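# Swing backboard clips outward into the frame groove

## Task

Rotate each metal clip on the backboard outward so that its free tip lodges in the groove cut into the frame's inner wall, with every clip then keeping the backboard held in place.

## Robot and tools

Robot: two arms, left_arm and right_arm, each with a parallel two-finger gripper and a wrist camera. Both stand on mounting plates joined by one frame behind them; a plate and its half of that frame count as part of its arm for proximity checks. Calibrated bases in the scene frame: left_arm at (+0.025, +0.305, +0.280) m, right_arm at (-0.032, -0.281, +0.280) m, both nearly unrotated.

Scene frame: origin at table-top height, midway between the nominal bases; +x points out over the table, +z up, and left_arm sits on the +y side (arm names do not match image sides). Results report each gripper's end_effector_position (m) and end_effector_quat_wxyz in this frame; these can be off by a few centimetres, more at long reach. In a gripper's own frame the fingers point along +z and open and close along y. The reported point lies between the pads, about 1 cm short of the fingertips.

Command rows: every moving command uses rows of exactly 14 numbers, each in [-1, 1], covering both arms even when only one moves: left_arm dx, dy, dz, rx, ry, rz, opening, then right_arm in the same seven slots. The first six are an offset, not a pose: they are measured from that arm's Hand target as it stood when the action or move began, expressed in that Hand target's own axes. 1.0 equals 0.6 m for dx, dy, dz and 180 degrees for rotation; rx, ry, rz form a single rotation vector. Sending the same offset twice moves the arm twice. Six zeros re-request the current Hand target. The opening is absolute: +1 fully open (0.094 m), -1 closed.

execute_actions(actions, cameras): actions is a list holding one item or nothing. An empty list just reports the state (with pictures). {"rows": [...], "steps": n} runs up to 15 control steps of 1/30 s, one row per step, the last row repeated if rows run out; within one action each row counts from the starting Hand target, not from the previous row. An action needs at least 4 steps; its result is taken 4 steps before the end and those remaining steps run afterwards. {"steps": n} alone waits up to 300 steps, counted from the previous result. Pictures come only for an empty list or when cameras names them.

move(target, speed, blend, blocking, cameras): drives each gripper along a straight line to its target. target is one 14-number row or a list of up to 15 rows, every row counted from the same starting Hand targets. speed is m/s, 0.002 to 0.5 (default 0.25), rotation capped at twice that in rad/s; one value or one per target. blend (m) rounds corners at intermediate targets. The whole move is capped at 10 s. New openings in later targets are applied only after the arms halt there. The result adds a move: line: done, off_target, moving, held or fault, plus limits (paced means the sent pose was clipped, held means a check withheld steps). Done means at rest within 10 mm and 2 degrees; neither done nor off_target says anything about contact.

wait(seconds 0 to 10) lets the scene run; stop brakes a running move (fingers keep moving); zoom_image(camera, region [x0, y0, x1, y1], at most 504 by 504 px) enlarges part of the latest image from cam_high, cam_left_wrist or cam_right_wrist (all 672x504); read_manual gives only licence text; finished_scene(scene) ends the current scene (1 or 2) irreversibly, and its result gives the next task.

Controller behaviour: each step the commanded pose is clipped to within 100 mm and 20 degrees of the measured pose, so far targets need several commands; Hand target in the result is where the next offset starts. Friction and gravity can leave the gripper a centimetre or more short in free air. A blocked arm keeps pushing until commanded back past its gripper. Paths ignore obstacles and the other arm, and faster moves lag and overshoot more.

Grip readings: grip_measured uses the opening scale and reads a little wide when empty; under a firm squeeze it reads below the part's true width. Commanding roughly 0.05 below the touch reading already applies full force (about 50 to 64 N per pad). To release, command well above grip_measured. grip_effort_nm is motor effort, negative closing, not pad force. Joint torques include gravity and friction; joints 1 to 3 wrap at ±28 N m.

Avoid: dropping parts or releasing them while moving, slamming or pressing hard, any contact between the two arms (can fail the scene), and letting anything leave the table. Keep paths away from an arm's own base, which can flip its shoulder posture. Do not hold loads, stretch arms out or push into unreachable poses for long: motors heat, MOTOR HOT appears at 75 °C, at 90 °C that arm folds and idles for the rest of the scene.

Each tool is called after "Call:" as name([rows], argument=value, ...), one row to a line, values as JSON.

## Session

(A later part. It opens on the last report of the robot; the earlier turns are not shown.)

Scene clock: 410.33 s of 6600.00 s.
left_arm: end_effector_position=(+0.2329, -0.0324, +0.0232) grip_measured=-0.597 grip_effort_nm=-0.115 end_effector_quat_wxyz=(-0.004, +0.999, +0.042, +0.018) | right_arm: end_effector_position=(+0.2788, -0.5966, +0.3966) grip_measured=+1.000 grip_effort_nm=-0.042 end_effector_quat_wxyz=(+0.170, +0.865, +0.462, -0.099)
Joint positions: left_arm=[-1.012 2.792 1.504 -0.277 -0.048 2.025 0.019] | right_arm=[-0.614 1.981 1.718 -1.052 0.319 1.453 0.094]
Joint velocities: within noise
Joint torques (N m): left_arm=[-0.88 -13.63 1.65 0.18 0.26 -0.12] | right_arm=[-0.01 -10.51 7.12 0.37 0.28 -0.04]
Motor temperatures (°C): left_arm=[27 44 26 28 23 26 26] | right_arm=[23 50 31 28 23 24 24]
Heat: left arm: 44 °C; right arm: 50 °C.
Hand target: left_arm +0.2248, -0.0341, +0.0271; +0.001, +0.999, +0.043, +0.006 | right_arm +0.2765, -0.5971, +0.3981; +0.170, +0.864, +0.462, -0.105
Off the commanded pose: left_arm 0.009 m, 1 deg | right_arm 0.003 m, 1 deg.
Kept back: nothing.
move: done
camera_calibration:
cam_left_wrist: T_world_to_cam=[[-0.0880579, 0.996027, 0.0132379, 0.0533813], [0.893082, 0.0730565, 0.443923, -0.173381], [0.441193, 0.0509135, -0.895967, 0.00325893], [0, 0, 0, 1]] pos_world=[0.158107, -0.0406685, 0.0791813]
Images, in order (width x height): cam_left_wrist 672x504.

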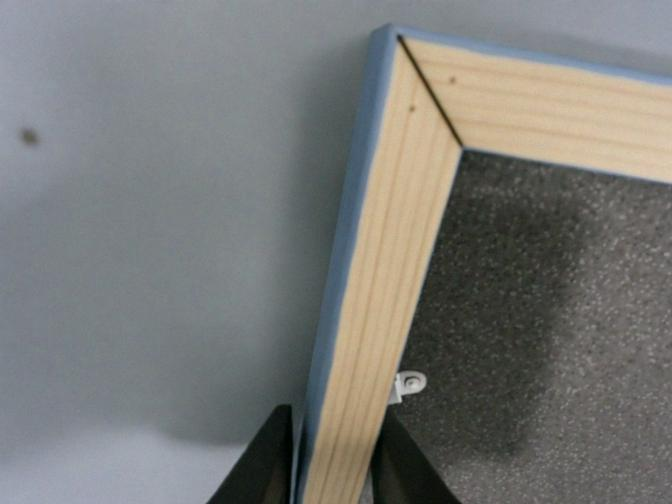

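Call:
move(target=[-0.004, -0.0003, -0.001, 0, 0, 0, -0.6, 0, 0, 0, 0, 0, 0, 1], speed=0.02, cameras=["cam_left_wrist"])

Call:
zoom_image(camera="cam_left_wrist", region=[350, 350, 450, 450])

Scene clock: 411.27 s of 6600.00 s.
left_arm: end_effector_position=(+0.2328, -0.0324, +0.0233) grip_measured=-0.597 grip_effort_nm=-0.120 end_effector_quat_wxyz=(-0.002, +0.999, +0.045, +0.019) | right_arm: end_effector_position=(+0.2788, -0.5966, +0.3966) grip_measured=+1.000 grip_effort_nm=-0.042 end_effector_quat_wxyz=(+0.170, +0.865, +0.462, -0.099)
Joint positions: left_arm=[-1.013 2.789 1.497 -0.267 -0.048 2.02 0.019] | right_arm=[-0.614 1.981 1.718 -1.052 0.319 1.453 0.094]
Joint velocities: within noise
Joint torques (N m): left_arm=[-1.26 -13.71 1.58 0.17 0.25 -0.15] | right_arm=[0.03 -10.52 7.02 0.39 0.27 -0.04]
Motor temperatures (°C): left_arm=[27 44 26 28 23 26 26] | right_arm=[23 50 31 28 23 24 24]
Heat: left arm: 44 °C; right arm: 50 °C.
Hand target: left_arm +0.2224, -0.0341, +0.0277; +0.001, +0.999, +0.043, +0.006 | right_arm +0.2765, -0.5971, +0.3981; +0.170, +0.864, +0.462, -0.105
Off the commanded pose: left_arm 0.011 m, 2 deg | right_arm 0.003 m, 1 deg.
Kept back: nothing.
move: off_target (left_arm)
camera_calibration:
cam_left_wrist: T_world_to_cam=[[-0.0927002, 0.995654, 0.00892767, 0.0545207], [0.891668, 0.0790218, 0.445739, -0.172784], [0.443096, 0.0492806, -0.895118, 0.00291034], [0, 0, 0, 1]] pos_world=[0.15783, -0.0407735, 0.0791348]
Images, in order (width x height): cam_left_wrist 672x504.

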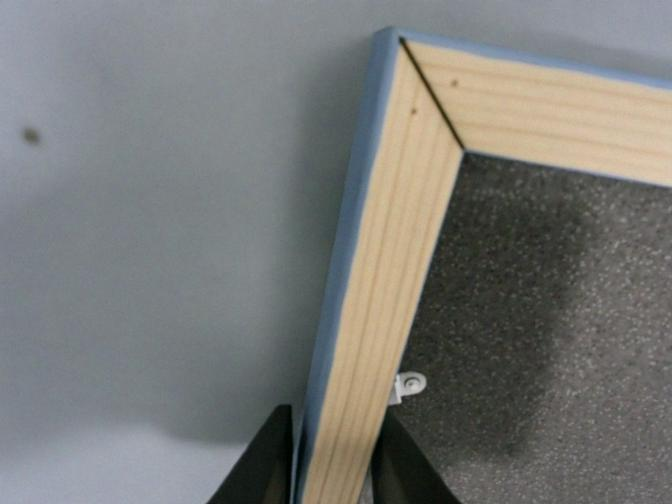

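Scaled by 5.040 from the camera's 672x504 image, which has a finer 960x720 frame.

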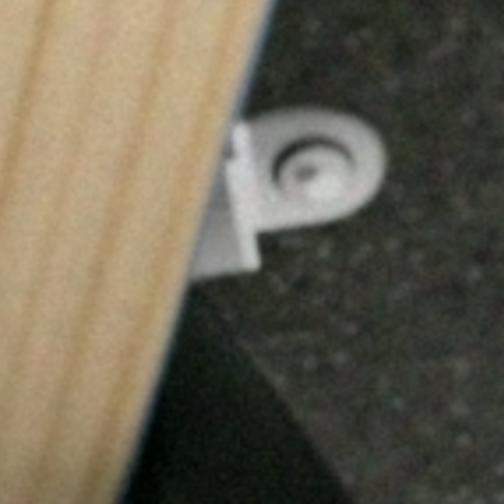

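Call:
move(target=[-0.004, -0.0003, -0.001, 0, 0, 0, -0.6, 0, 0, 0, 0, 0, 0, 1], speed=0.02, cameras=["cam_left_wrist"])

Call:
zoom_image(camera="cam_left_wrist", region=[350, 350, 450, 450])

Scene clock: 412.20 s of 6600.00 s.
left_arm: end_effector_position=(+0.2303, -0.0321, +0.0233) grip_measured=-0.597 grip_effort_nm=-0.120 end_effector_quat_wxyz=(-0.002, +0.999, +0.045, +0.019) | right_arm: end_effector_position=(+0.2788, -0.5966, +0.3966) grip_measured=+1.000 grip_effort_nm=-0.037 end_effector_quat_wxyz=(+0.170, +0.865, +0.462, -0.099)
Joint positions: left_arm=[-1.018 2.787 1.489 -0.263 -0.048 2.015 0.019] | right_arm=[-0.614 1.981 1.718 -1.052 0.319 1.453 0.094]
Joint velocities: within noise
Joint torques (N m): left_arm=[-1.26 -13.83 1.57 0.16 0.25 -0.13] | right_arm=[-0.05 -10.62 7.02 0.44 0.28 -0.03]
Motor temperatures (°C): left_arm=[27 44 26 28 23 26 26] | right_arm=[23 50 31 28 23 24 24]
Heat: left arm: 44 °C; right arm: 50 °C.
Hand target: left_arm +0.2202, -0.0342, +0.0283; +0.001, +0.999, +0.043, +0.006 | right_arm +0.2765, -0.5971, +0.3981; +0.170, +0.864, +0.462, -0.105
Off the commanded pose: left_arm 0.012 m, 2 deg | right_arm 0.003 m, 1 deg.
Kept back: nothing.
move: off_target (left_arm)
camera_calibration:
cam_left_wrist: T_world_to_cam=[[-0.0923213, 0.995682, 0.00970244, 0.053855], [0.891543, 0.0783183, 0.446113, -0.170604], [0.443427, 0.0498359, -0.894924, 0.00395328], [0, 0, 0, 1]] pos_world=[0.15532, -0.0404581, 0.079124]
Images, in order (width x height): cam_left_wrist 672x504.

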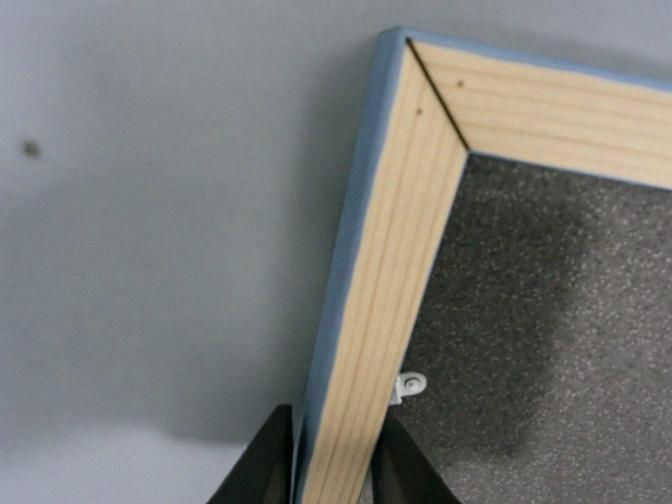

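Scaled by 5.040 from the camera's 672x504 image, which has a finer 960x720 frame.

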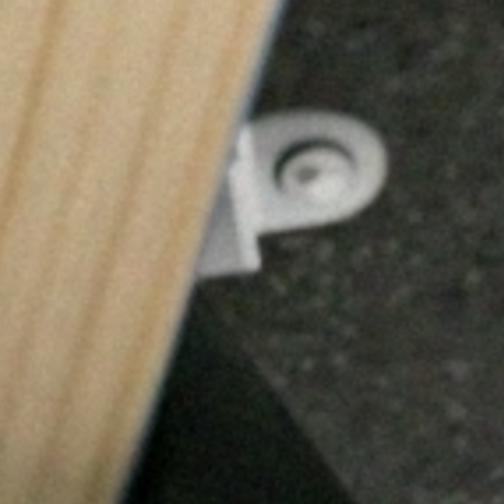

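Call:
move(target=[0.018, 0, 0, 0, 0, 0, -0.6, 0.8265, -0.3575, 0.0503, -0.079, 0.134, -0.665, -0.3], speed=0.3, cameras=["all"])

Scene clock: 417.97 s of 6600.00 s.
left_arm: end_effector_position=(+0.2306, -0.0318, +0.0232) grip_measured=-0.597 grip_effort_nm=-0.120 end_effector_quat_wxyz=(+0.000, +0.999, +0.045, +0.014) | right_arm: end_effector_position=(+0.3738, -0.1203, +0.1694) grip_measured=-0.299 grip_effort_nm=-0.115 end_effector_quat_wxyz=(+0.015, +0.023, +1.000, +0.002)
Joint positions: left_arm=[-1.012 2.787 1.489 -0.263 -0.038 2.02 0.019] | right_arm=[0.433 2.453 1.592 -0.678 0.02 0.425 0.033]
Joint velocities: within noise
Joint torques (N m): left_arm=[0.24 -13.16 3.32 0.02 0.15 0.03] | right_arm=[-0.09 -10.18 7.01 0.06 -0.04 -0.03]
Motor temperatures (°C): left_arm=[27 43 26 28 23 26 26] | right_arm=[23 49 31 28 23 24 24]
Heat: left arm: 43 °C; right arm: 49 °C.
Hand target: left_arm +0.2309, -0.0333, +0.0284; +0.001, +0.999, +0.043, +0.006 | right_arm +0.3701, -0.1200, +0.1608; +0.000, +0.018, +1.000, +0.001
Off the commanded pose: left_arm 0.005 m, 1 deg | right_arm 0.009 m, 2 deg.
Kept back: nothing.
move: done
camera_calibration:
cam_left_wrist: T_world_to_cam=[[-0.0924939, 0.995698, 0.00552337, 0.0537703], [0.895472, 0.0807554, 0.437732, -0.171517], [0.435403, 0.0454336, -0.899089, 0.00552329], [0, 0, 0, 1]] pos_world=[0.156157, -0.039939, 0.0797476]
cam_right_wrist: T_world_to_cam=[[-0.0406256, -0.999131, -0.00930057, -0.102392], [-0.910183, 0.0331656, 0.412877, 0.311243], [-0.41221, 0.0252386, -0.910739, 0.396854], [0, 0, 0, 1]] pos_world=[0.442715, -0.122641, 0.231974]

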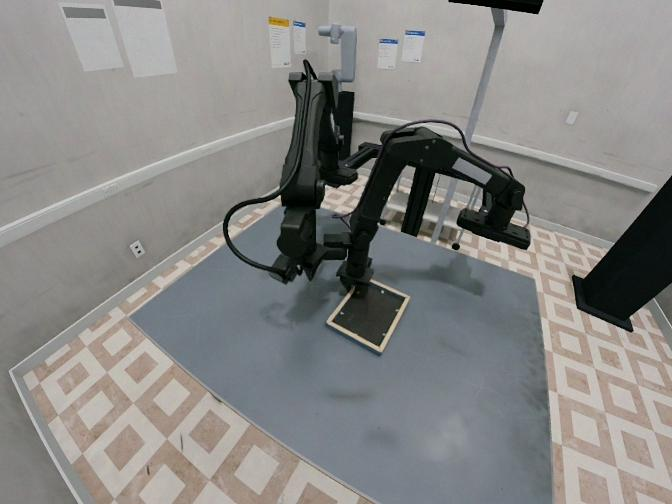

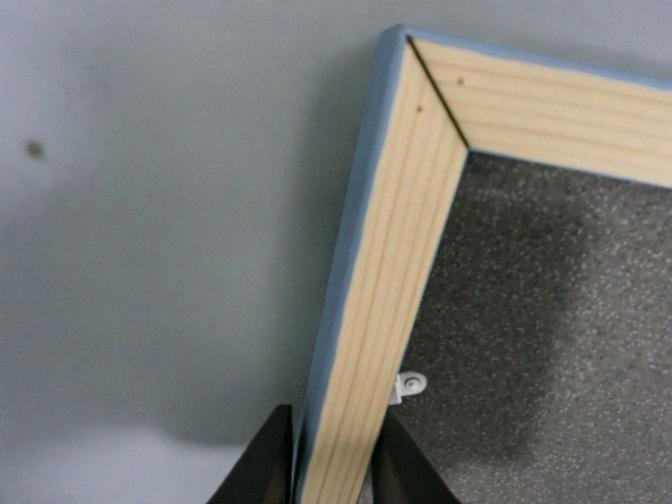

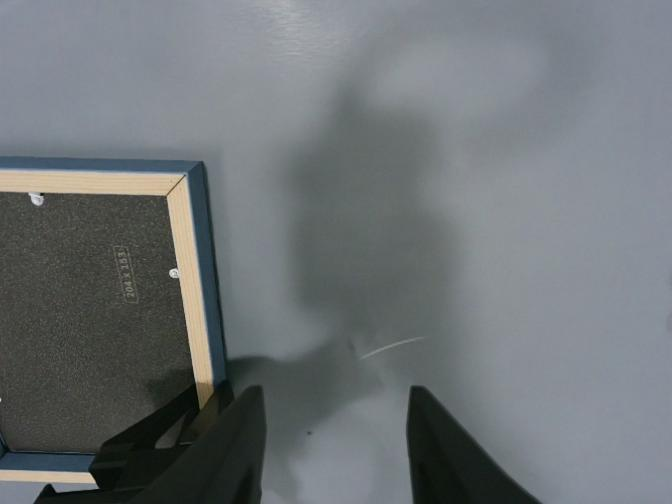

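Call:
move(target=[0, 0, 0, 0, 0, 0, -0.6, 0.028, 0.135, 0.12, 0, 0, 0, -0.3], speed=0.12, cameras=["cam_right_wrist"])

Scene clock: 419.90 s of 6600.00 s.
left_arm: end_effector_position=(+0.2306, -0.0319, +0.0232) grip_measured=-0.597 grip_effort_nm=-0.115 end_effector_quat_wxyz=(+0.000, +0.999, +0.045, +0.014) | right_arm: end_effector_position=(+0.3568, -0.0391, +0.0988) grip_measured=-0.299 grip_effort_nm=-0.120 end_effector_quat_wxyz=(+0.004, +0.015, +1.000, +0.001)
Joint positions: left_arm=[-1.012 2.787 1.489 -0.263 -0.038 2.02 0.019] | right_arm=[0.609 2.717 1.795 -0.64 0.017 0.586 0.033]
Joint velocities: within noise
Joint torques (N m): left_arm=[0.24 -13.15 3.3 0.02 0.14 0.02] | right_arm=[0.34 -11.21 6.74 0.17 0.01 0.03]
Motor temperatures (°C): left_arm=[27 43 26 28 23 26 26] | right_arm=[23 49 31 28 23 24 24]
Heat: left arm: 43 °C; right arm: 49 °C.
Hand target: left_arm +0.2309, -0.0333, +0.0284; +0.001, +0.999, +0.043, +0.006 | right_arm +0.3562, -0.0382, +0.0890; +0.000, +0.018, +1.000, +0.001
Off the commanded pose: left_arm 0.005 m, 1 deg | right_arm 0.010 m, 1 deg.
Kept back: nothing.
move: done
camera_calibration:
cam_right_wrist: T_world_to_cam=[[-0.025532, -0.999662, -0.00497875, -0.0284383], [-0.901524, 0.0208728, 0.432225, 0.31676], [-0.431974, 0.015524, -0.901752, 0.329286], [0, 0, 0, 1]] pos_world=[0.427084, -0.0401521, 0.159881]
Images, in order (width x height): cam_right_wrist 672x504.

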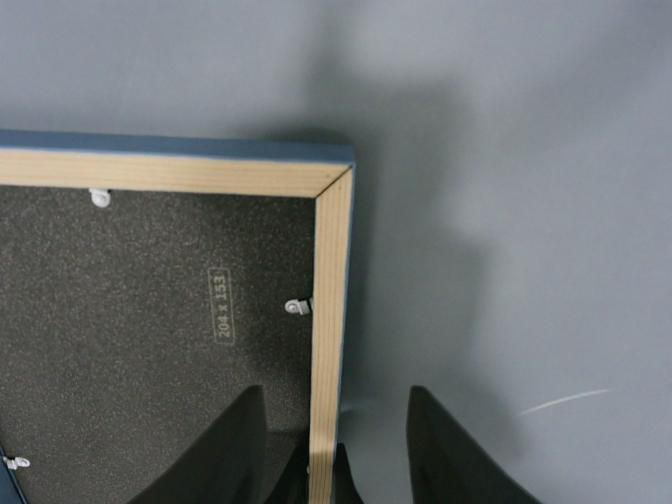

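Call:
move(target=[0, 0, 0, 0, 0, 0, -0.6, 0, 0.004, 0.08, 0, 0, 0, -0.3], speed=0.1, cameras=["cam_right_wrist"])

Scene clock: 421.70 s of 6600.00 s.
left_arm: end_effector_position=(+0.2306, -0.0319, +0.0232) grip_measured=-0.597 grip_effort_nm=-0.115 end_effector_quat_wxyz=(+0.000, +0.999, +0.045, +0.014) | right_arm: end_effector_position=(+0.3574, -0.0379, +0.0504) grip_measured=-0.299 grip_effort_nm=-0.120 end_effector_quat_wxyz=(+0.001, +0.017, +1.000, -0.001)
Joint positions: left_arm=[-1.012 2.787 1.489 -0.263 -0.038 2.02 0.019] | right_arm=[0.609 2.863 1.877 -0.582 0.017 0.59 0.033]
Joint velocities: within noise
Joint torques (N m): left_arm=[0.24 -13.15 3.3 0.02 0.14 0.03] | right_arm=[0.35 -11.73 6.42 0.16 -0.02 0.02]
Motor temperatures (°C): left_arm=[27 43 26 28 23 26 26] | right_arm=[23 49 31 28 23 24 24]
Heat: left arm: 43 °C; right arm: 49 °C.
Hand target: left_arm +0.2309, -0.0333, +0.0284; +0.001, +0.999, +0.043, +0.006 | right_arm +0.3564, -0.0357, +0.0410; +0.000, +0.018, +1.000, +0.001
Off the commanded pose: left_arm 0.005 m, 1 deg | right_arm 0.010 m, 0 deg.
Kept back: nothing.
move: done
camera_calibration:
cam_right_wrist: T_world_to_cam=[[-0.0296605, -0.999559, -0.00163873, -0.026187], [-0.899176, 0.0259656, 0.436815, 0.337314], [-0.43658, 0.0144297, -0.89955, 0.287449], [0, 0, 0, 1]] pos_world=[0.428022, -0.0390818, 0.111188]
Images, in order (width x height): cam_right_wrist 672x504.

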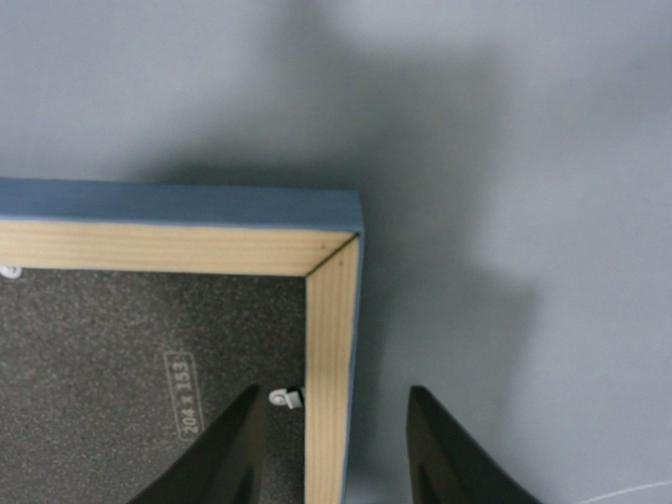

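Call:
move(target=[0, 0, 0, 0, 0, 0, -0.6, 0, 0.005, 0.03, 0, 0, 0, -0.4], speed=0.06, cameras=["cam_right_wrist"])

Scene clock: 422.93 s of 6600.00 s.
left_arm: end_effector_position=(+0.2306, -0.0319, +0.0232) grip_measured=-0.597 grip_effort_nm=-0.120 end_effector_quat_wxyz=(+0.000, +0.999, +0.045, +0.014) | right_arm: end_effector_position=(+0.3601, -0.0360, +0.0341) grip_measured=-0.398 grip_effort_nm=-0.115 end_effector_quat_wxyz=(+0.003, +0.019, +1.000, +0.000)
Joint positions: left_arm=[-1.012 2.787 1.489 -0.263 -0.038 2.02 0.019] | right_arm=[0.609 2.921 1.927 -0.57 0.017 0.595 0.028]
Joint velocities: within noise
Joint torques (N m): left_arm=[0.23 -13.16 3.32 0.02 0.14 0.03] | right_arm=[0.73 -11.26 6.37 0.22 0 0.03]
Motor temperatures (°C): left_arm=[27 43 26 28 23 26 26] | right_arm=[23 49 31 28 23 24 24]
Heat: left arm: 43 °C; right arm: 49 °C.
Hand target: left_arm +0.2309, -0.0333, +0.0284; +0.001, +0.999, +0.043, +0.006 | right_arm +0.3564, -0.0327, +0.0229; +0.000, +0.018, +1.000, +0.001
Off the commanded pose: left_arm 0.005 m, 1 deg | right_arm 0.012 m, 0 deg.
Kept back: nothing.
move: off_target (right_arm)
camera_calibration:
cam_right_wrist: T_world_to_cam=[[-0.0346602, -0.999392, -0.00377558, -0.0223138], [-0.900451, 0.0295894, 0.433951, 0.347507], [-0.433575, 0.0184406, -0.900929, 0.273037], [0, 0, 0, 1]] pos_world=[0.430522, -0.0376178, 0.095102]
Images, in order (width x height): cam_right_wrist 672x504.

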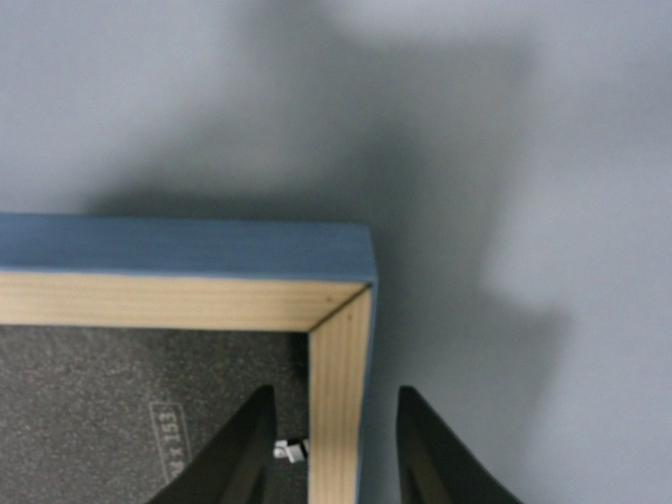

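Call:
move([
  [0, 0, 0, 0, 0, 0, -0.6, 0, 0, 0.01, 0, 0, 0, -0.4],
  [0, 0, 0, 0, 0, 0, -0.6, 0, 0, 0.01, 0, 0, 0, -0.6],
], speed=0.06, cameras=["cam_right_wrist"])

Scene clock: 424.40 s of 6600.00 s.
left_arm: end_effector_position=(+0.2306, -0.0319, +0.0232) grip_measured=-0.597 grip_effort_nm=-0.120 end_effector_quat_wxyz=(+0.000, +0.999, +0.045, +0.014) | right_arm: end_effector_position=(+0.3605, -0.0357, +0.0290) grip_measured=-0.599 grip_effort_nm=-0.115 end_effector_quat_wxyz=(+0.003, +0.019, +1.000, +0.000)
Joint positions: left_arm=[-1.012 2.787 1.489 -0.263 -0.038 2.02 0.019] | right_arm=[0.609 2.938 1.941 -0.566 0.017 0.595 0.019]
Joint velocities: within noise
Joint torques (N m): left_arm=[0.23 -13.15 3.32 0.02 0.14 0.03] | right_arm=[0.72 -11.23 6.43 0.22 -0.02 0.05]
Motor temperatures (°C): left_arm=[27 43 26 28 23 26 26] | right_arm=[23 49 31 28 23 24 24]
Heat: left arm: 43 °C; right arm: 49 °C.
Hand target: left_arm +0.2309, -0.0333, +0.0284; +0.001, +0.999, +0.043, +0.006 | right_arm +0.3563, -0.0327, +0.0170; +0.000, +0.018, +1.000, +0.001
Off the commanded pose: left_arm 0.005 m, 1 deg | right_arm 0.013 m, 0 deg.
Kept back: nothing.
move: off_target (right_arm); target 2's new opening was sent with right_arm's hand 0.013 m and 0 deg from that target
camera_calibration:
cam_right_wrist: T_world_to_cam=[[-0.034668, -0.99939, -0.00420031, -0.0219961], [-0.900731, 0.0294242, 0.433379, 0.350165], [-0.432991, 0.0188077, -0.901202, 0.268379], [0, 0, 0, 1]] pos_world=[0.430848, -0.0373336, 0.0900168]
Images, in order (width x height): cam_right_wrist 672x504.

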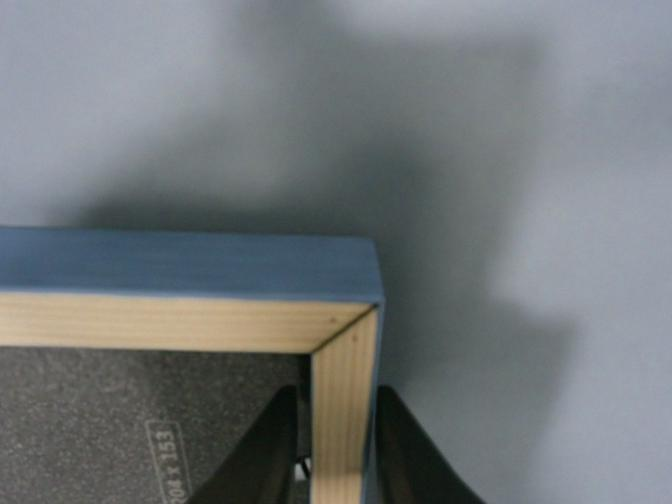

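Call:
move(target=[0, 0, 0, 0, 0, 0, -0.6, 0, 0, 0, 0, 0, 0, -0.7], speed=0.06, cameras=[])

Call:
move(target=[0, 0, 0, 0, 0, 0, -0.6, 0, 0, 0, 0, 0, 0, -0.78], speed=0.06, cameras=["cam_right_wrist", "cam_left_wrist"])

Scene clock: 425.33 s of 6600.00 s.
left_arm: end_effector_position=(+0.2306, -0.0319, +0.0232) grip_measured=-0.597 grip_effort_nm=-0.120 end_effector_quat_wxyz=(+0.000, +0.999, +0.045, +0.014) | right_arm: end_effector_position=(+0.3605, -0.0357, +0.0290) grip_measured=-0.698 grip_effort_nm=-0.125 end_effector_quat_wxyz=(+0.003, +0.020, +1.000, +0.000)
Joint positions: left_arm=[-1.012 2.787 1.489 -0.263 -0.038 2.02 0.019] | right_arm=[0.609 2.938 1.941 -0.566 0.017 0.595 0.014]
Joint velocities: within noise
Joint torques (N m): left_arm=[0.23 -13.14 3.3 0.01 0.14 0.03] | right_arm=[0.81 -11.38 6.42 0.21 -0.03 0.05]
Motor temperatures (°C): left_arm=[27 43 26 28 23 26 26] | right_arm=[23 49 31 28 23 24 24]
Heat: left arm: 43 °C; right arm: 49 °C.
Hand target: left_arm +0.2309, -0.0333, +0.0284; +0.001, +0.999, +0.043, +0.006 | right_arm +0.3563, -0.0327, +0.0170; +0.000, +0.018, +1.000, +0.001
Off the commanded pose: left_arm 0.005 m, 1 deg | right_arm 0.013 m, 0 deg.
Kept back: nothing.
move: off_target (right_arm)
No camera images: "cameras" was empty.

Scene clock: 426.03 s of 6600.00 s.
left_arm: end_effector_position=(+0.2307, -0.0318, +0.0232) grip_measured=-0.597 grip_effort_nm=-0.120 end_effector_quat_wxyz=(+0.000, +0.999, +0.045, +0.014) | right_arm: end_effector_position=(+0.3605, -0.0357, +0.0290) grip_measured=-0.768 grip_effort_nm=-1.062 end_effector_quat_wxyz=(+0.003, +0.023, +1.000, +0.000)
Joint positions: left_arm=[-1.012 2.787 1.489 -0.263 -0.038 2.02 0.019] | right_arm=[0.609 2.938 1.941 -0.566 0.017 0.601 0.011]
Joint velocities: within noise
Joint torques (N m): left_arm=[0.21 -13.15 3.32 0.02 0.14 0.03] | right_arm=[0.81 -11.41 6.48 0.2 -0.04 0]
Motor temperatures (°C): left_arm=[27 42 26 28 23 26 26] | right_arm=[23 48 31 28 23 24 24]
Heat: left arm: 42 °C; right arm: 48 °C.
Hand target: left_arm +0.2309, -0.0333, +0.0284; +0.001, +0.999, +0.043, +0.006 | right_arm +0.3563, -0.0327, +0.0170; +0.000, +0.018, +1.000, +0.001
Off the commanded pose: left_arm 0.005 m, 1 deg | right_arm 0.013 m, 1 deg.
Kept back: nothing.
move: off_target (right_arm)
camera_calibration:
cam_left_wrist: T_world_to_cam=[[-0.092487, 0.995699, 0.00537354, 0.0537342], [0.895617, 0.0808301, 0.43742, -0.171605], [0.435105, 0.0452684, -0.899241, 0.00555489], [0, 0, 0, 1]] pos_world=[0.156245, -0.0398837, 0.07977]
cam_right_wrist: T_world_to_cam=[[-0.0411496, -0.999145, -0.00392685, -0.0197151], [-0.900608, 0.0353888, 0.433188, 0.350373], [-0.432679, 0.0213621, -0.901295, 0.268377], [0, 0, 0, 1]] pos_world=[0.430859, -0.0378307, 0.0900317]
Images, in order (width x height): cam_left_wrist 672x504, cam_right_wrist 672x504.

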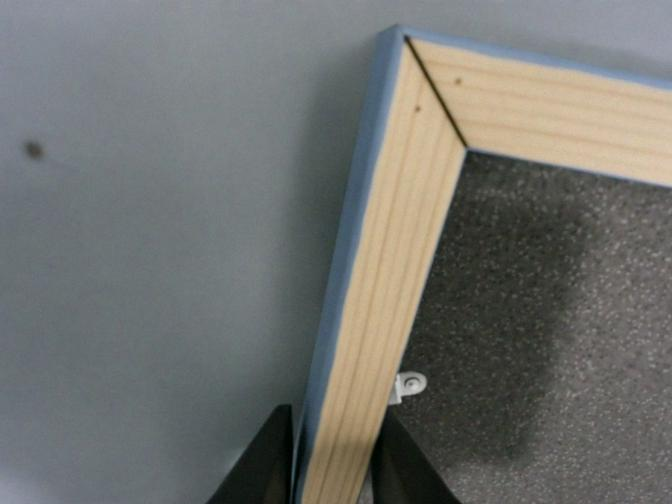

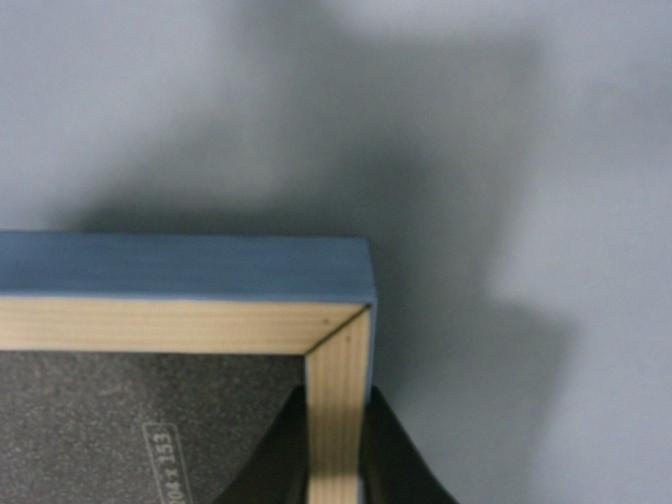

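Call:
move(target=[-0.013, -0.001, -0.001, 0, 0, 0, -0.6, 0, 0, 0, 0, 0, 0, -0.8], speed=0.03, cameras=["cam_left_wrist"])

Call:
zoom_image(camera="cam_left_wrist", region=[350, 350, 450, 450])

Scene clock: 426.97 s of 6600.00 s.
left_arm: end_effector_position=(+0.2304, -0.0319, +0.0232) grip_measured=-0.597 grip_effort_nm=-0.115 end_effector_quat_wxyz=(+0.000, +0.999, +0.044, +0.014) | right_arm: end_effector_position=(+0.3605, -0.0357, +0.0290) grip_measured=-0.768 grip_effort_nm=-1.062 end_effector_quat_wxyz=(+0.003, +0.023, +1.000, +0.000)
Joint positions: left_arm=[-1.013 2.787 1.489 -0.263 -0.038 2.02 0.019] | right_arm=[0.609 2.938 1.941 -0.566 0.017 0.602 0.011]
Joint velocities: within noise
Joint torques (N m): left_arm=[-1.13 -13.89 1.74 0.12 0.14 -0.12] | right_arm=[0.61 -11.32 6.39 0.23 -0.04 -0.05]
Motor temperatures (°C): left_arm=[27 42 26 28 23 26 26] | right_arm=[23 48 31 28 23 24 24]
Heat: left arm: 42 °C; right arm: 48 °C.
Hand target: left_arm +0.2230, -0.0334, +0.0288; +0.001, +0.999, +0.043, +0.006 | right_arm +0.3563, -0.0327, +0.0170; +0.000, +0.018, +1.000, +0.001
Off the commanded pose: left_arm 0.009 m, 1 deg | right_arm 0.013 m, 1 deg.
Kept back: nothing.
move: off_target (right_arm)
camera_calibration:
cam_left_wrist: T_world_to_cam=[[-0.0917274, 0.99577, 0.00536564, 0.0536963], [0.895675, 0.08015, 0.437427, -0.171401], [0.435146, 0.0449299, -0.899238, 0.00565619], [0, 0, 0, 1]] pos_world=[0.155984, -0.0399855, 0.0797735]
Images, in order (width x height): cam_left_wrist 672x504.

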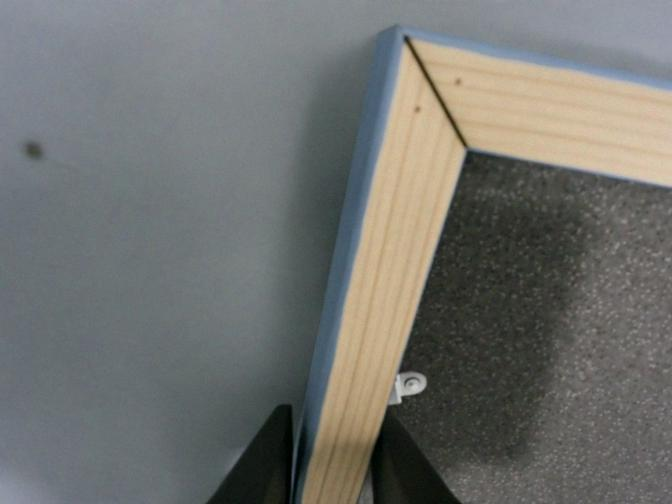

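Scaled by 5.040 from the camera's 672x504 image, which has a finer 960x720 frame.

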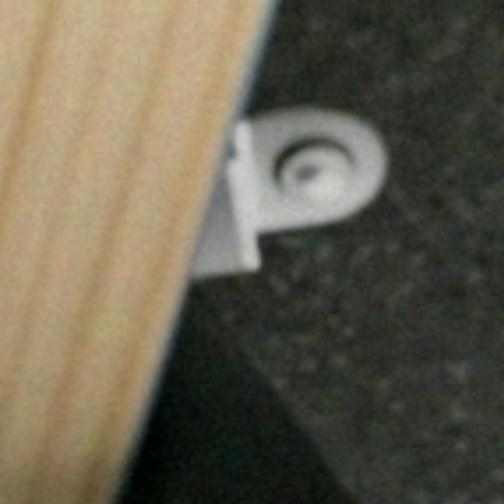

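Call:
move(target=[-0.008, -0.0006, 0, 0, 0, 0, -0.6, 0, 0, 0, 0, 0, 0, -0.8], speed=0.03, cameras=["cam_left_wrist"])

Call:
zoom_image(camera="cam_left_wrist", region=[350, 350, 450, 450])

Scene clock: 427.90 s of 6600.00 s.
left_arm: end_effector_position=(+0.2301, -0.0318, +0.0233) grip_measured=-0.597 grip_effort_nm=-0.115 end_effector_quat_wxyz=(+0.000, +0.999, +0.046, +0.021) | right_arm: end_effector_position=(+0.3605, -0.0357, +0.0290) grip_measured=-0.768 grip_effort_nm=-1.072 end_effector_quat_wxyz=(+0.003, +0.023, +1.000, +0.000)
Joint positions: left_arm=[-1.019 2.784 1.479 -0.251 -0.05 2.012 0.019] | right_arm=[0.609 2.938 1.941 -0.566 0.017 0.602 0.011]
Joint velocities: within noise
Joint torques (N m): left_arm=[-1.47 -13.94 1.5 0.09 0.28 -0.14] | right_arm=[0.8 -11.19 6.32 0.21 -0.04 -0.05]
Motor temperatures (°C): left_arm=[27 43 26 28 23 26 26] | right_arm=[23 48 31 28 23 24 24]
Heat: left arm: 43 °C; right arm: 48 °C.
Hand target: left_arm +0.2182, -0.0333, +0.0288; +0.001, +0.999, +0.043, +0.006 | right_arm +0.3563, -0.0327, +0.0170; +0.000, +0.018, +1.000, +0.001
Off the commanded pose: left_arm 0.013 m, 2 deg | right_arm 0.013 m, 1 deg.
Kept back: nothing.
move: off_target (left_arm, right_arm)
camera_calibration:
cam_left_wrist: T_world_to_cam=[[-0.0943443, 0.995525, 0.00540281, 0.0540888], [0.889573, 0.0818645, 0.449397, -0.16994], [0.446944, 0.0472043, -0.893316, 0.00308941], [0, 0, 0, 1]] pos_world=[0.154896, -0.0400805, 0.0788383]
Images, in order (width x height): cam_left_wrist 672x504.

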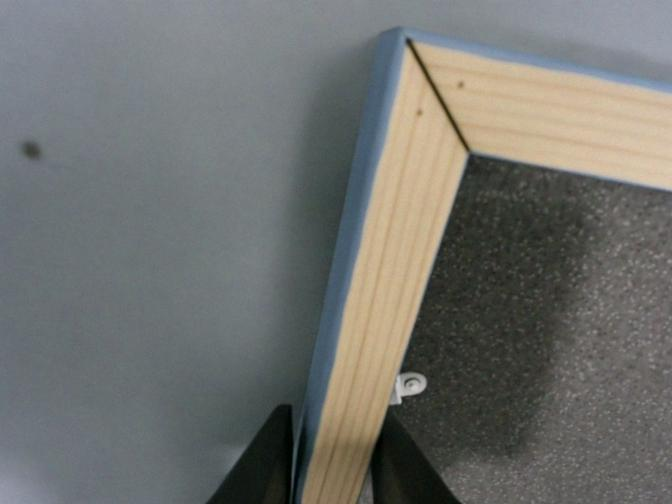

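Scaled by 5.040 from the camera's 672x504 image, which has a finer 960x720 frame.

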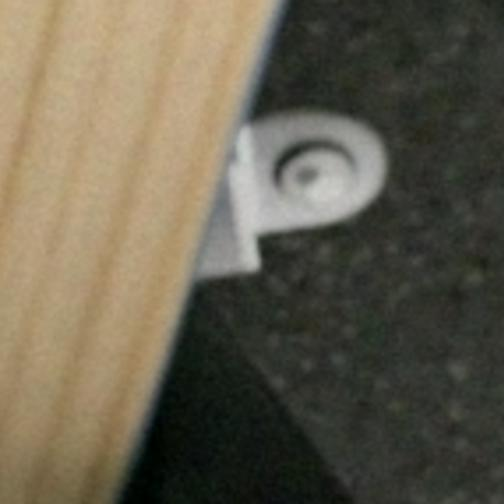

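Call:
move(target=[-0.012, -0.0009, 0, 0, 0, 0, -0.6, 0, 0, 0, 0, 0, 0, -0.82], speed=0.03, cameras=["cam_left_wrist"])

Call:
zoom_image(camera="cam_left_wrist", region=[350, 350, 450, 450])

Scene clock: 428.83 s of 6600.00 s.
left_arm: end_effector_position=(+0.2269, -0.0327, +0.0235) grip_measured=-0.597 grip_effort_nm=-0.115 end_effector_quat_wxyz=(+0.001, +0.999, +0.046, +0.028) | right_arm: end_effector_position=(+0.3603, -0.0359, +0.0290) grip_measured=-0.768 grip_effort_nm=-1.067 end_effector_quat_wxyz=(+0.003, +0.023, +1.000, +0.000)
Joint positions: left_arm=[-1.033 2.778 1.462 -0.231 -0.062 1.997 0.019] | right_arm=[0.609 2.938 1.941 -0.567 0.017 0.602 0.011]
Joint velocities: within noise
Joint torques (N m): left_arm=[-1.66 -13.9 1.39 0.05 0.39 -0.16] | right_arm=[0.75 -11.19 6.5 0.23 -0.02 0.01]
Motor temperatures (°C): left_arm=[27 43 26 28 23 26 26] | right_arm=[23 48 31 28 23 24 24]
Heat: left arm: 43 °C; right arm: 48 °C.
Hand target: left_arm +0.2110, -0.0335, +0.0288; +0.001, +0.999, +0.043, +0.006 | right_arm +0.3563, -0.0327, +0.0170; +0.000, +0.018, +1.000, +0.001
Off the commanded pose: left_arm 0.017 m, 3 deg | right_arm 0.013 m, 1 deg.
Kept back: nothing.
move: off_target (left_arm, right_arm)
camera_calibration:
cam_left_wrist: T_world_to_cam=[[-0.0959235, 0.995387, 0.00164518, 0.0552018], [0.882557, 0.0842857, 0.46259, -0.165795], [0.460318, 0.0458252, -0.886571, 0.00151341], [0, 0, 0, 1]] pos_world=[0.150922, -0.0410424, 0.0779461]
Images, in order (width x height): cam_left_wrist 672x504.

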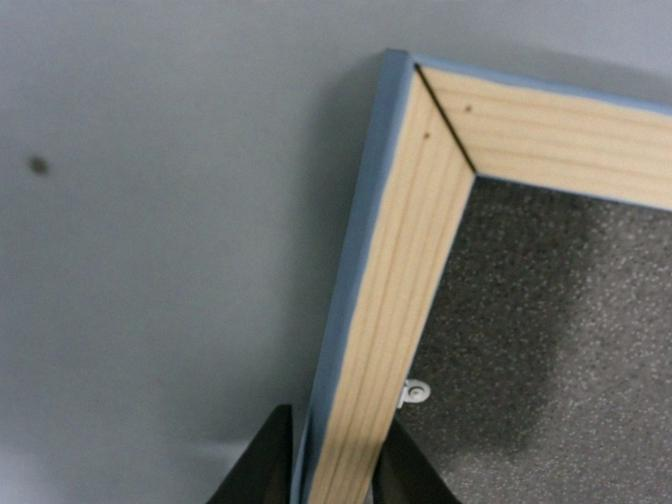

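Scaled by 5.040 from the camera's 672x504 image, which has a finer 960x720 frame.

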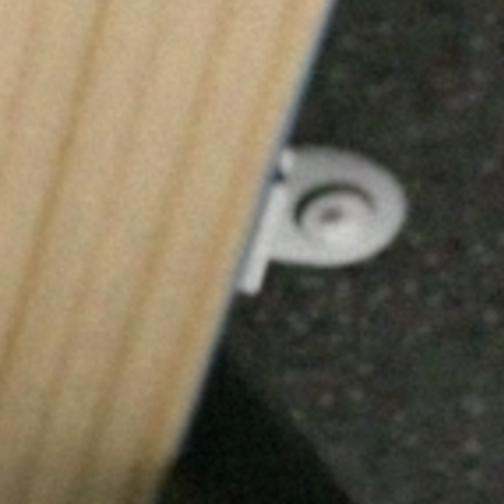

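Call:
move(target=[0.048, 0.003, 0, 0, 0, 0, -0.5, 0, 0, 0, 0, 0, 0, -0.8], speed=0.1, cameras=["cam_left_wrist"])

Call:
zoom_image(camera="cam_left_wrist", region=[350, 310, 450, 410])

Scene clock: 430.00 s of 6600.00 s.
left_arm: end_effector_position=(+0.2416, -0.0311, +0.0283) grip_measured=-0.503 grip_effort_nm=0.164 end_effector_quat_wxyz=(+0.002, +0.999, +0.048, +0.014) | right_arm: end_effector_position=(+0.3602, -0.0358, +0.0290) grip_measured=-0.768 grip_effort_nm=-1.067 end_effector_quat_wxyz=(+0.003, +0.023, +1.000, +0.000)
Joint positions: left_arm=[-0.987 2.778 1.504 -0.283 -0.035 2.039 0.023] | right_arm=[0.609 2.938 1.941 -0.567 0.017 0.602 0.011]
Joint velocities: within noise
Joint torques (N m): left_arm=[-0.23 -11.92 4.03 0.06 0.11 0.04] | right_arm=[0.76 -11.11 6.39 0.22 -0.04 -0.03]
Motor temperatures (°C): left_arm=[27 43 26 28 23 26 26] | right_arm=[23 48 31 28 23 24 25]
Heat: left arm: 43 °C; right arm: 48 °C.
Hand target: left_arm +0.2398, -0.0328, +0.0291; +0.001, +0.999, +0.043, +0.006 | right_arm +0.3564, -0.0327, +0.0170; +0.000, +0.018, +1.000, +0.001
Off the commanded pose: left_arm 0.003 m, 1 deg | right_arm 0.013 m, 1 deg.
Kept back: nothing.
move: off_target (right_arm)
camera_calibration:
cam_left_wrist: T_world_to_cam=[[-0.0993411, 0.995052, 0.00171083, 0.0557418], [0.895114, 0.0886126, 0.436942, -0.183233], [0.434628, 0.0449377, -0.899488, 0.0054382], [0, 0, 0, 1]] pos_world=[0.167188, -0.0394737, 0.0848583]
Images, in order (width x height): cam_left_wrist 672x504.

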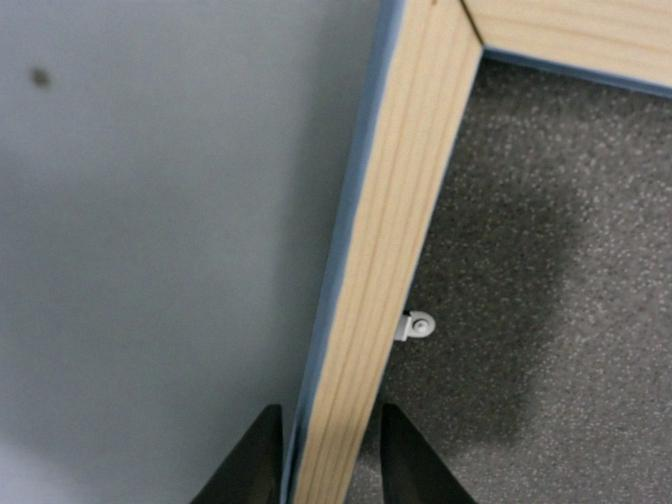

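Scaled by 5.040 from the camera's 672x504 image, which has a finer 960x720 frame.

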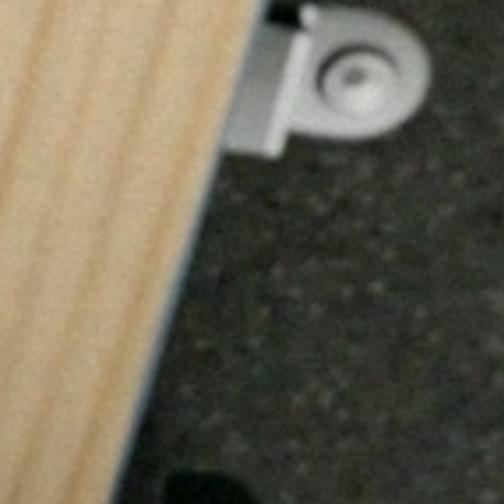

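Call:
move(target=[0, 0, 0, 0, 0, 0, -0.7, 0, 0, 0, 0, 0, 0, -0.8], speed=0.1, cameras=[])

Call:
move(target=[0, 0, 0, 0, 0, 0, -0.79, 0, 0, 0, 0, 0, 0, -0.8], speed=0.1, cameras=["cam_left_wrist"])

Call:
move(target=[0, 0, 0, 0, 0, 0, -0.8, 0, 0, 0, 0, 0, 0, -0.6], speed=0.1, cameras=["cam_right_wrist"])

Scene clock: 431.20 s of 6600.00 s.
left_arm: end_effector_position=(+0.2416, -0.0322, +0.0285) grip_measured=-0.693 grip_effort_nm=-0.344 end_effector_quat_wxyz=(+0.004, +0.999, +0.042, +0.013) | right_arm: end_effector_position=(+0.3601, -0.0333, +0.0290) grip_measured=-0.769 grip_effort_nm=-1.062 end_effector_quat_wxyz=(+0.004, +0.022, +1.000, +0.003)
Joint positions: left_arm=[-0.987 2.778 1.506 -0.282 -0.032 2.051 0.014] | right_arm=[0.612 2.938 1.941 -0.562 0.013 0.602 0.011]
Joint velocities: within noise
Joint torques (N m): left_arm=[-0.21 -11.93 3.93 0.05 0.09 -0.08] | right_arm=[0.55 -11.23 6.48 0.18 0.04 0]
Motor temperatures (°C): left_arm=[27 43 26 28 23 26 26] | right_arm=[23 48 31 28 23 24 25]
Heat: left arm: 43 °C; right arm: 48 °C.
Hand target: left_arm +0.2399, -0.0328, +0.0291; +0.001, +0.999, +0.043, +0.006 | right_arm +0.3563, -0.0327, +0.0170; +0.000, +0.018, +1.000, +0.001
Off the commanded pose: left_arm 0.002 m, 1 deg | right_arm 0.013 m, 1 deg.
Kept back: nothing.
move: off_target (right_arm)
No camera images: "cameras" was empty.

Scene clock: 431.90 s of 6600.00 s.
left_arm: end_effector_position=(+0.2418, -0.0326, +0.0285) grip_measured=-0.755 grip_effort_nm=-1.009 end_effector_quat_wxyz=(+0.005, +0.999, +0.037, +0.013) | right_arm: end_effector_position=(+0.3602, -0.0317, +0.0290) grip_measured=-0.769 grip_effort_nm=-1.067 end_effector_quat_wxyz=(+0.004, +0.016, +1.000, +0.005)
Joint positions: left_arm=[-0.987 2.778 1.506 -0.28 -0.032 2.06 0.012] | right_arm=[0.614 2.938 1.941 -0.558 0.009 0.592 0.011]
Joint velocities: within noise
Joint torques (N m): left_arm=[-0.2 -11.93 3.93 0.04 0.09 -0.16] | right_arm=[0.24 -11.1 6.43 0.12 0.06 0.09]
Motor temperatures (°C): left_arm=[27 43 26 28 23 26 26] | right_arm=[23 48 31 28 23 24 25]
Heat: left arm: 43 °C; right arm: 48 °C.
Hand target: left_arm +0.2398, -0.0329, +0.0291; +0.001, +0.999, +0.043, +0.006 | right_arm +0.3563, -0.0327, +0.0170; +0.000, +0.018, +1.000, +0.001
Off the commanded pose: left_arm 0.002 m, 1 deg | right_arm 0.013 m, 1 deg.
Kept back: nothing.
move: off_target (right_arm)
camera_calibration:
cam_left_wrist: T_world_to_cam=[[-0.0776813, 0.996974, -0.00300421, 0.0522746], [0.897088, 0.0712126, 0.436075, -0.184463], [0.43497, 0.0311799, -0.899905, 0.00510303], [0, 0, 0, 1]] pos_world=[0.16732, -0.0391395, 0.0851889]
Images, in order (width x height): cam_left_wrist 672x504.

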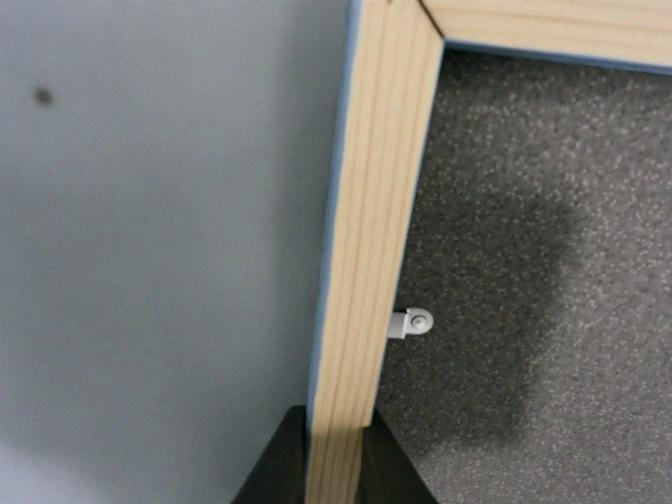

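Scene clock: 432.60 s of 6600.00 s.
left_arm: end_effector_position=(+0.2416, -0.0328, +0.0285) grip_measured=-0.758 grip_effort_nm=-1.009 end_effector_quat_wxyz=(+0.005, +0.999, +0.037, +0.013) | right_arm: end_effector_position=(+0.3603, -0.0313, +0.0290) grip_measured=-0.601 grip_effort_nm=0.037 end_effector_quat_wxyz=(+0.004, +0.017, +1.000, +0.006)
Joint positions: left_arm=[-0.987 2.778 1.506 -0.28 -0.031 2.06 0.011] | right_arm=[0.614 2.938 1.941 -0.557 0.008 0.594 0.019]
Joint velocities: within noise
Joint torques (N m): left_arm=[-0.21 -11.92 3.9 0.03 0.07 -0.16] | right_arm=[0.36 -11.18 6.58 0.19 0.06 0.06]
Motor temperatures (°C): left_arm=[27 43 26 28 23 26 26] | right_arm=[23 48 31 28 23 24 25]
Heat: left arm: 43 °C; right arm: 48 °C.
Hand target: left_arm +0.2399, -0.0329, +0.0291; +0.001, +0.999, +0.043, +0.006 | right_arm +0.3563, -0.0327, +0.0170; +0.000, +0.018, +1.000, +0.001
Off the commanded pose: left_arm 0.002 m, 1 deg | right_arm 0.013 m, 1 deg.
Kept back: nothing.
move: off_target (right_arm)
camera_calibration:
cam_right_wrist: T_world_to_cam=[[-0.0293311, -0.99943, -0.0167243, -0.019218], [-0.902006, 0.0192547, 0.431294, 0.350095], [-0.430726, 0.0277358, -0.902056, 0.267773], [0, 0, 0, 1]] pos_world=[0.430561, -0.0333749, 0.0902312]
Images, in order (width x height): cam_right_wrist 672x504.

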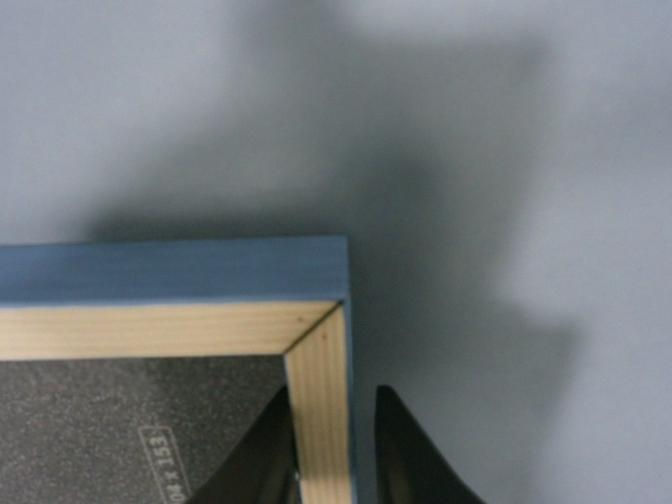

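Call:
move([
  [0, 0, 0, 0, 0, 0, -0.8, 0.0, 0.005, 0, 0, 0, 0, -0.6],
  [0, 0, 0, 0, 0, 0, -0.8, 0.015, 0.005, 0, 0, 0, 0, -0.6],
], speed=0.04, cameras=["cam_right_wrist"])

Call:
zoom_image(camera="cam_right_wrist", region=[220, 360, 370, 504])

Scene clock: 433.57 s of 6600.00 s.
left_arm: end_effector_position=(+0.2416, -0.0328, +0.0285) grip_measured=-0.759 grip_effort_nm=-1.004 end_effector_quat_wxyz=(+0.005, +0.999, +0.037, +0.013) | right_arm: end_effector_position=(+0.3611, -0.0268, +0.0291) grip_measured=-0.601 grip_effort_nm=0.032 end_effector_quat_wxyz=(+0.008, +0.019, +1.000, +0.009)
Joint positions: left_arm=[-0.987 2.778 1.506 -0.28 -0.031 2.06 0.011] | right_arm=[0.621 2.941 1.948 -0.553 0.008 0.605 0.019]
Joint velocities: within noise
Joint torques (N m): left_arm=[-0.21 -11.95 3.92 0.04 0.07 -0.15] | right_arm=[0.09 -14.06 5.26 0.1 -0.03 -0.02]
Motor temperatures (°C): left_arm=[27 44 26 28 23 26 26] | right_arm=[23 48 31 28 23 24 25]
Heat: left arm: 44 °C; right arm: 48 °C.
Hand target: left_arm +0.2399, -0.0329, +0.0291; +0.001, +0.999, +0.043, +0.006 | right_arm +0.3612, -0.0269, +0.0292; +0.008, +0.019, +1.000, +0.009 (not the last commanded pose)
Off the commanded pose: left_arm 0.002 m, 1 deg | right_arm 0.018 m, 1 deg.
Kept back: nothing.
move: held (right_arm; a check stopped the path); path passed 1 of 2 targets; limits=held
pose unreachable (right arm): on one or more control steps of this call this arm could not follow its commanded pose, so it was not sent that pose on those steps. It may still have moved: this result reports where it is.
cause: moving toward the commanded pose would bring a part of the arm too close to another arm (this arm's forearm (the part past joint 3) and the left arm's wrist (the part past joint 4), along the way the arms are being sent, or toward where that arm still pushes).
camera_calibration:
cam_right_wrist: T_world_to_cam=[[-0.0327391, -0.999225, -0.0218384, -0.0133086], [-0.905073, 0.0203708, 0.424768, 0.352015], [-0.423994, 0.0336719, -0.905039, 0.26586], [0, 0, 0, 1]] pos_world=[0.430887, -0.0294211, 0.0907984]
Images, in order (width x height): cam_right_wrist 672x504.

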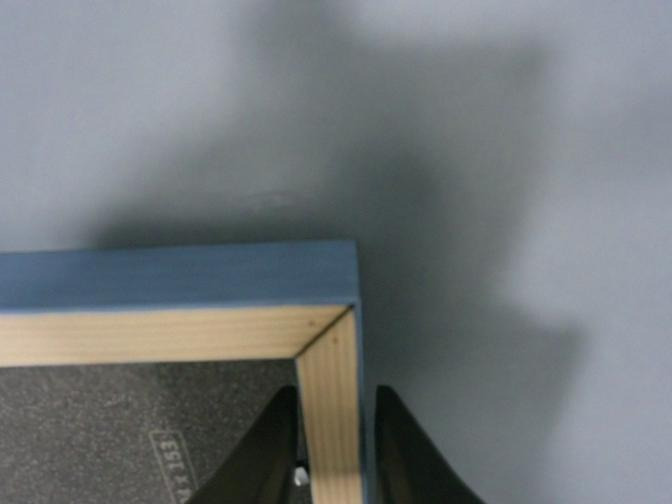

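Scaled by 3.360 from the camera's 672x504 image, which has a finer 960x720 frame.

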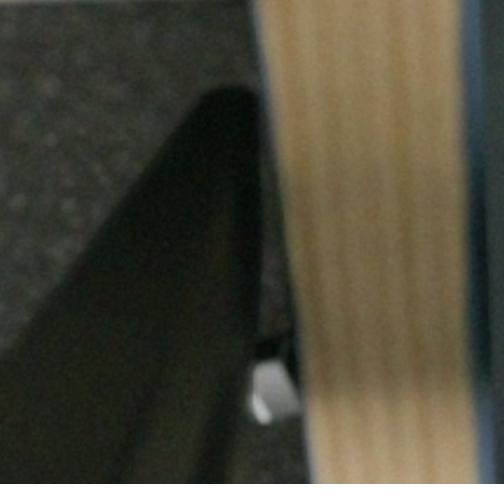

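Call:
move([
  [0, 0, -0.003, 0, 0, 0, -0.5, 0, 0, 0, 0, 0, 0, -0.55],
  [0, 0, -0.1, 0, 0, 0, -0.4, 0, 0, 0, 0, 0, 0, -0.55],
], speed=0.15, cameras=["cam_right_wrist"])

Scene clock: 435.90 s of 6600.00 s.
left_arm: end_effector_position=(+0.2440, -0.0354, +0.0835) grip_measured=-0.503 grip_effort_nm=0.164 end_effector_quat_wxyz=(+0.005, +0.999, +0.041, +0.013) | right_arm: end_effector_position=(+0.3611, -0.0268, +0.0291) grip_measured=-0.552 grip_effort_nm=0.042 end_effector_quat_wxyz=(+0.008, +0.019, +1.000, +0.009)
Joint positions: left_arm=[-0.987 2.611 1.447 -0.388 -0.03 2.054 0.023] | right_arm=[0.621 2.941 1.948 -0.553 0.008 0.605 0.021]
Joint velocities: within noise
Joint torques (N m): left_arm=[-0.46 -13.63 2.61 0.06 0.06 -0.12] | right_arm=[0.28 -14 4.77 0.13 0.01 -0.03]
Motor temperatures (°C): left_arm=[27 44 26 28 23 26 26] | right_arm=[23 49 30 27 23 24 25]
Heat: left arm: 44 °C; right arm: 49 °C.
Hand target: left_arm +0.2393, -0.0329, +0.0885; +0.001, +0.999, +0.043, +0.006 (not the last commanded pose) | right_arm +0.3612, -0.0269, +0.0292; +0.008, +0.019, +1.000, +0.009
Off the commanded pose: left_arm 0.008 m, 1 deg | right_arm 0.000 m, 0 deg.
Kept back: nothing.
move: held (left_arm; a check stopped the path); path passed 1 of 2 targets; target 2's new opening was not sent; limits=held
pose unreachable (left arm): on one or more control steps of this call this arm could not follow its commanded pose, so it was not sent that pose on those steps. It may still have moved: this result reports where it is.
cause: moving toward the commanded pose would bring a part of the arm too close to another arm (this arm's forearm (the part past joint 3) and the right arm's forearm (the part past joint 3), where that arm would come to rest).
camera_calibration:
cam_right_wrist: T_world_to_cam=[[-0.0327391, -0.999225, -0.0218384, -0.0133086], [-0.905073, 0.0203708, 0.424768, 0.352015], [-0.423994, 0.0336719, -0.905039, 0.26586], [0, 0, 0, 1]] pos_world=[0.430887, -0.0294211, 0.0907984]
Images, in order (width x height): cam_right_wrist 672x504.

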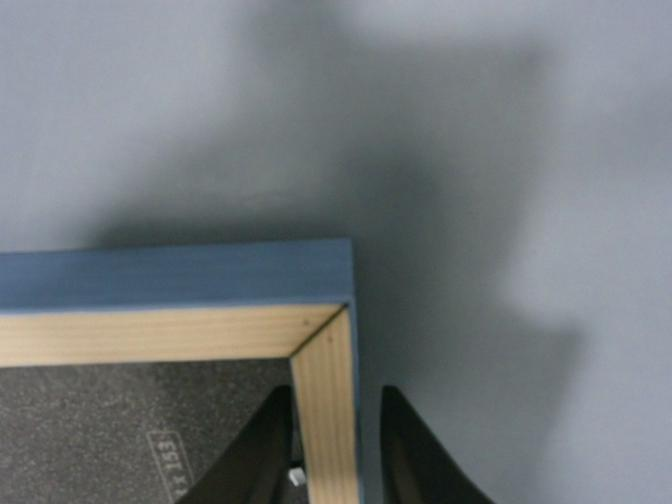

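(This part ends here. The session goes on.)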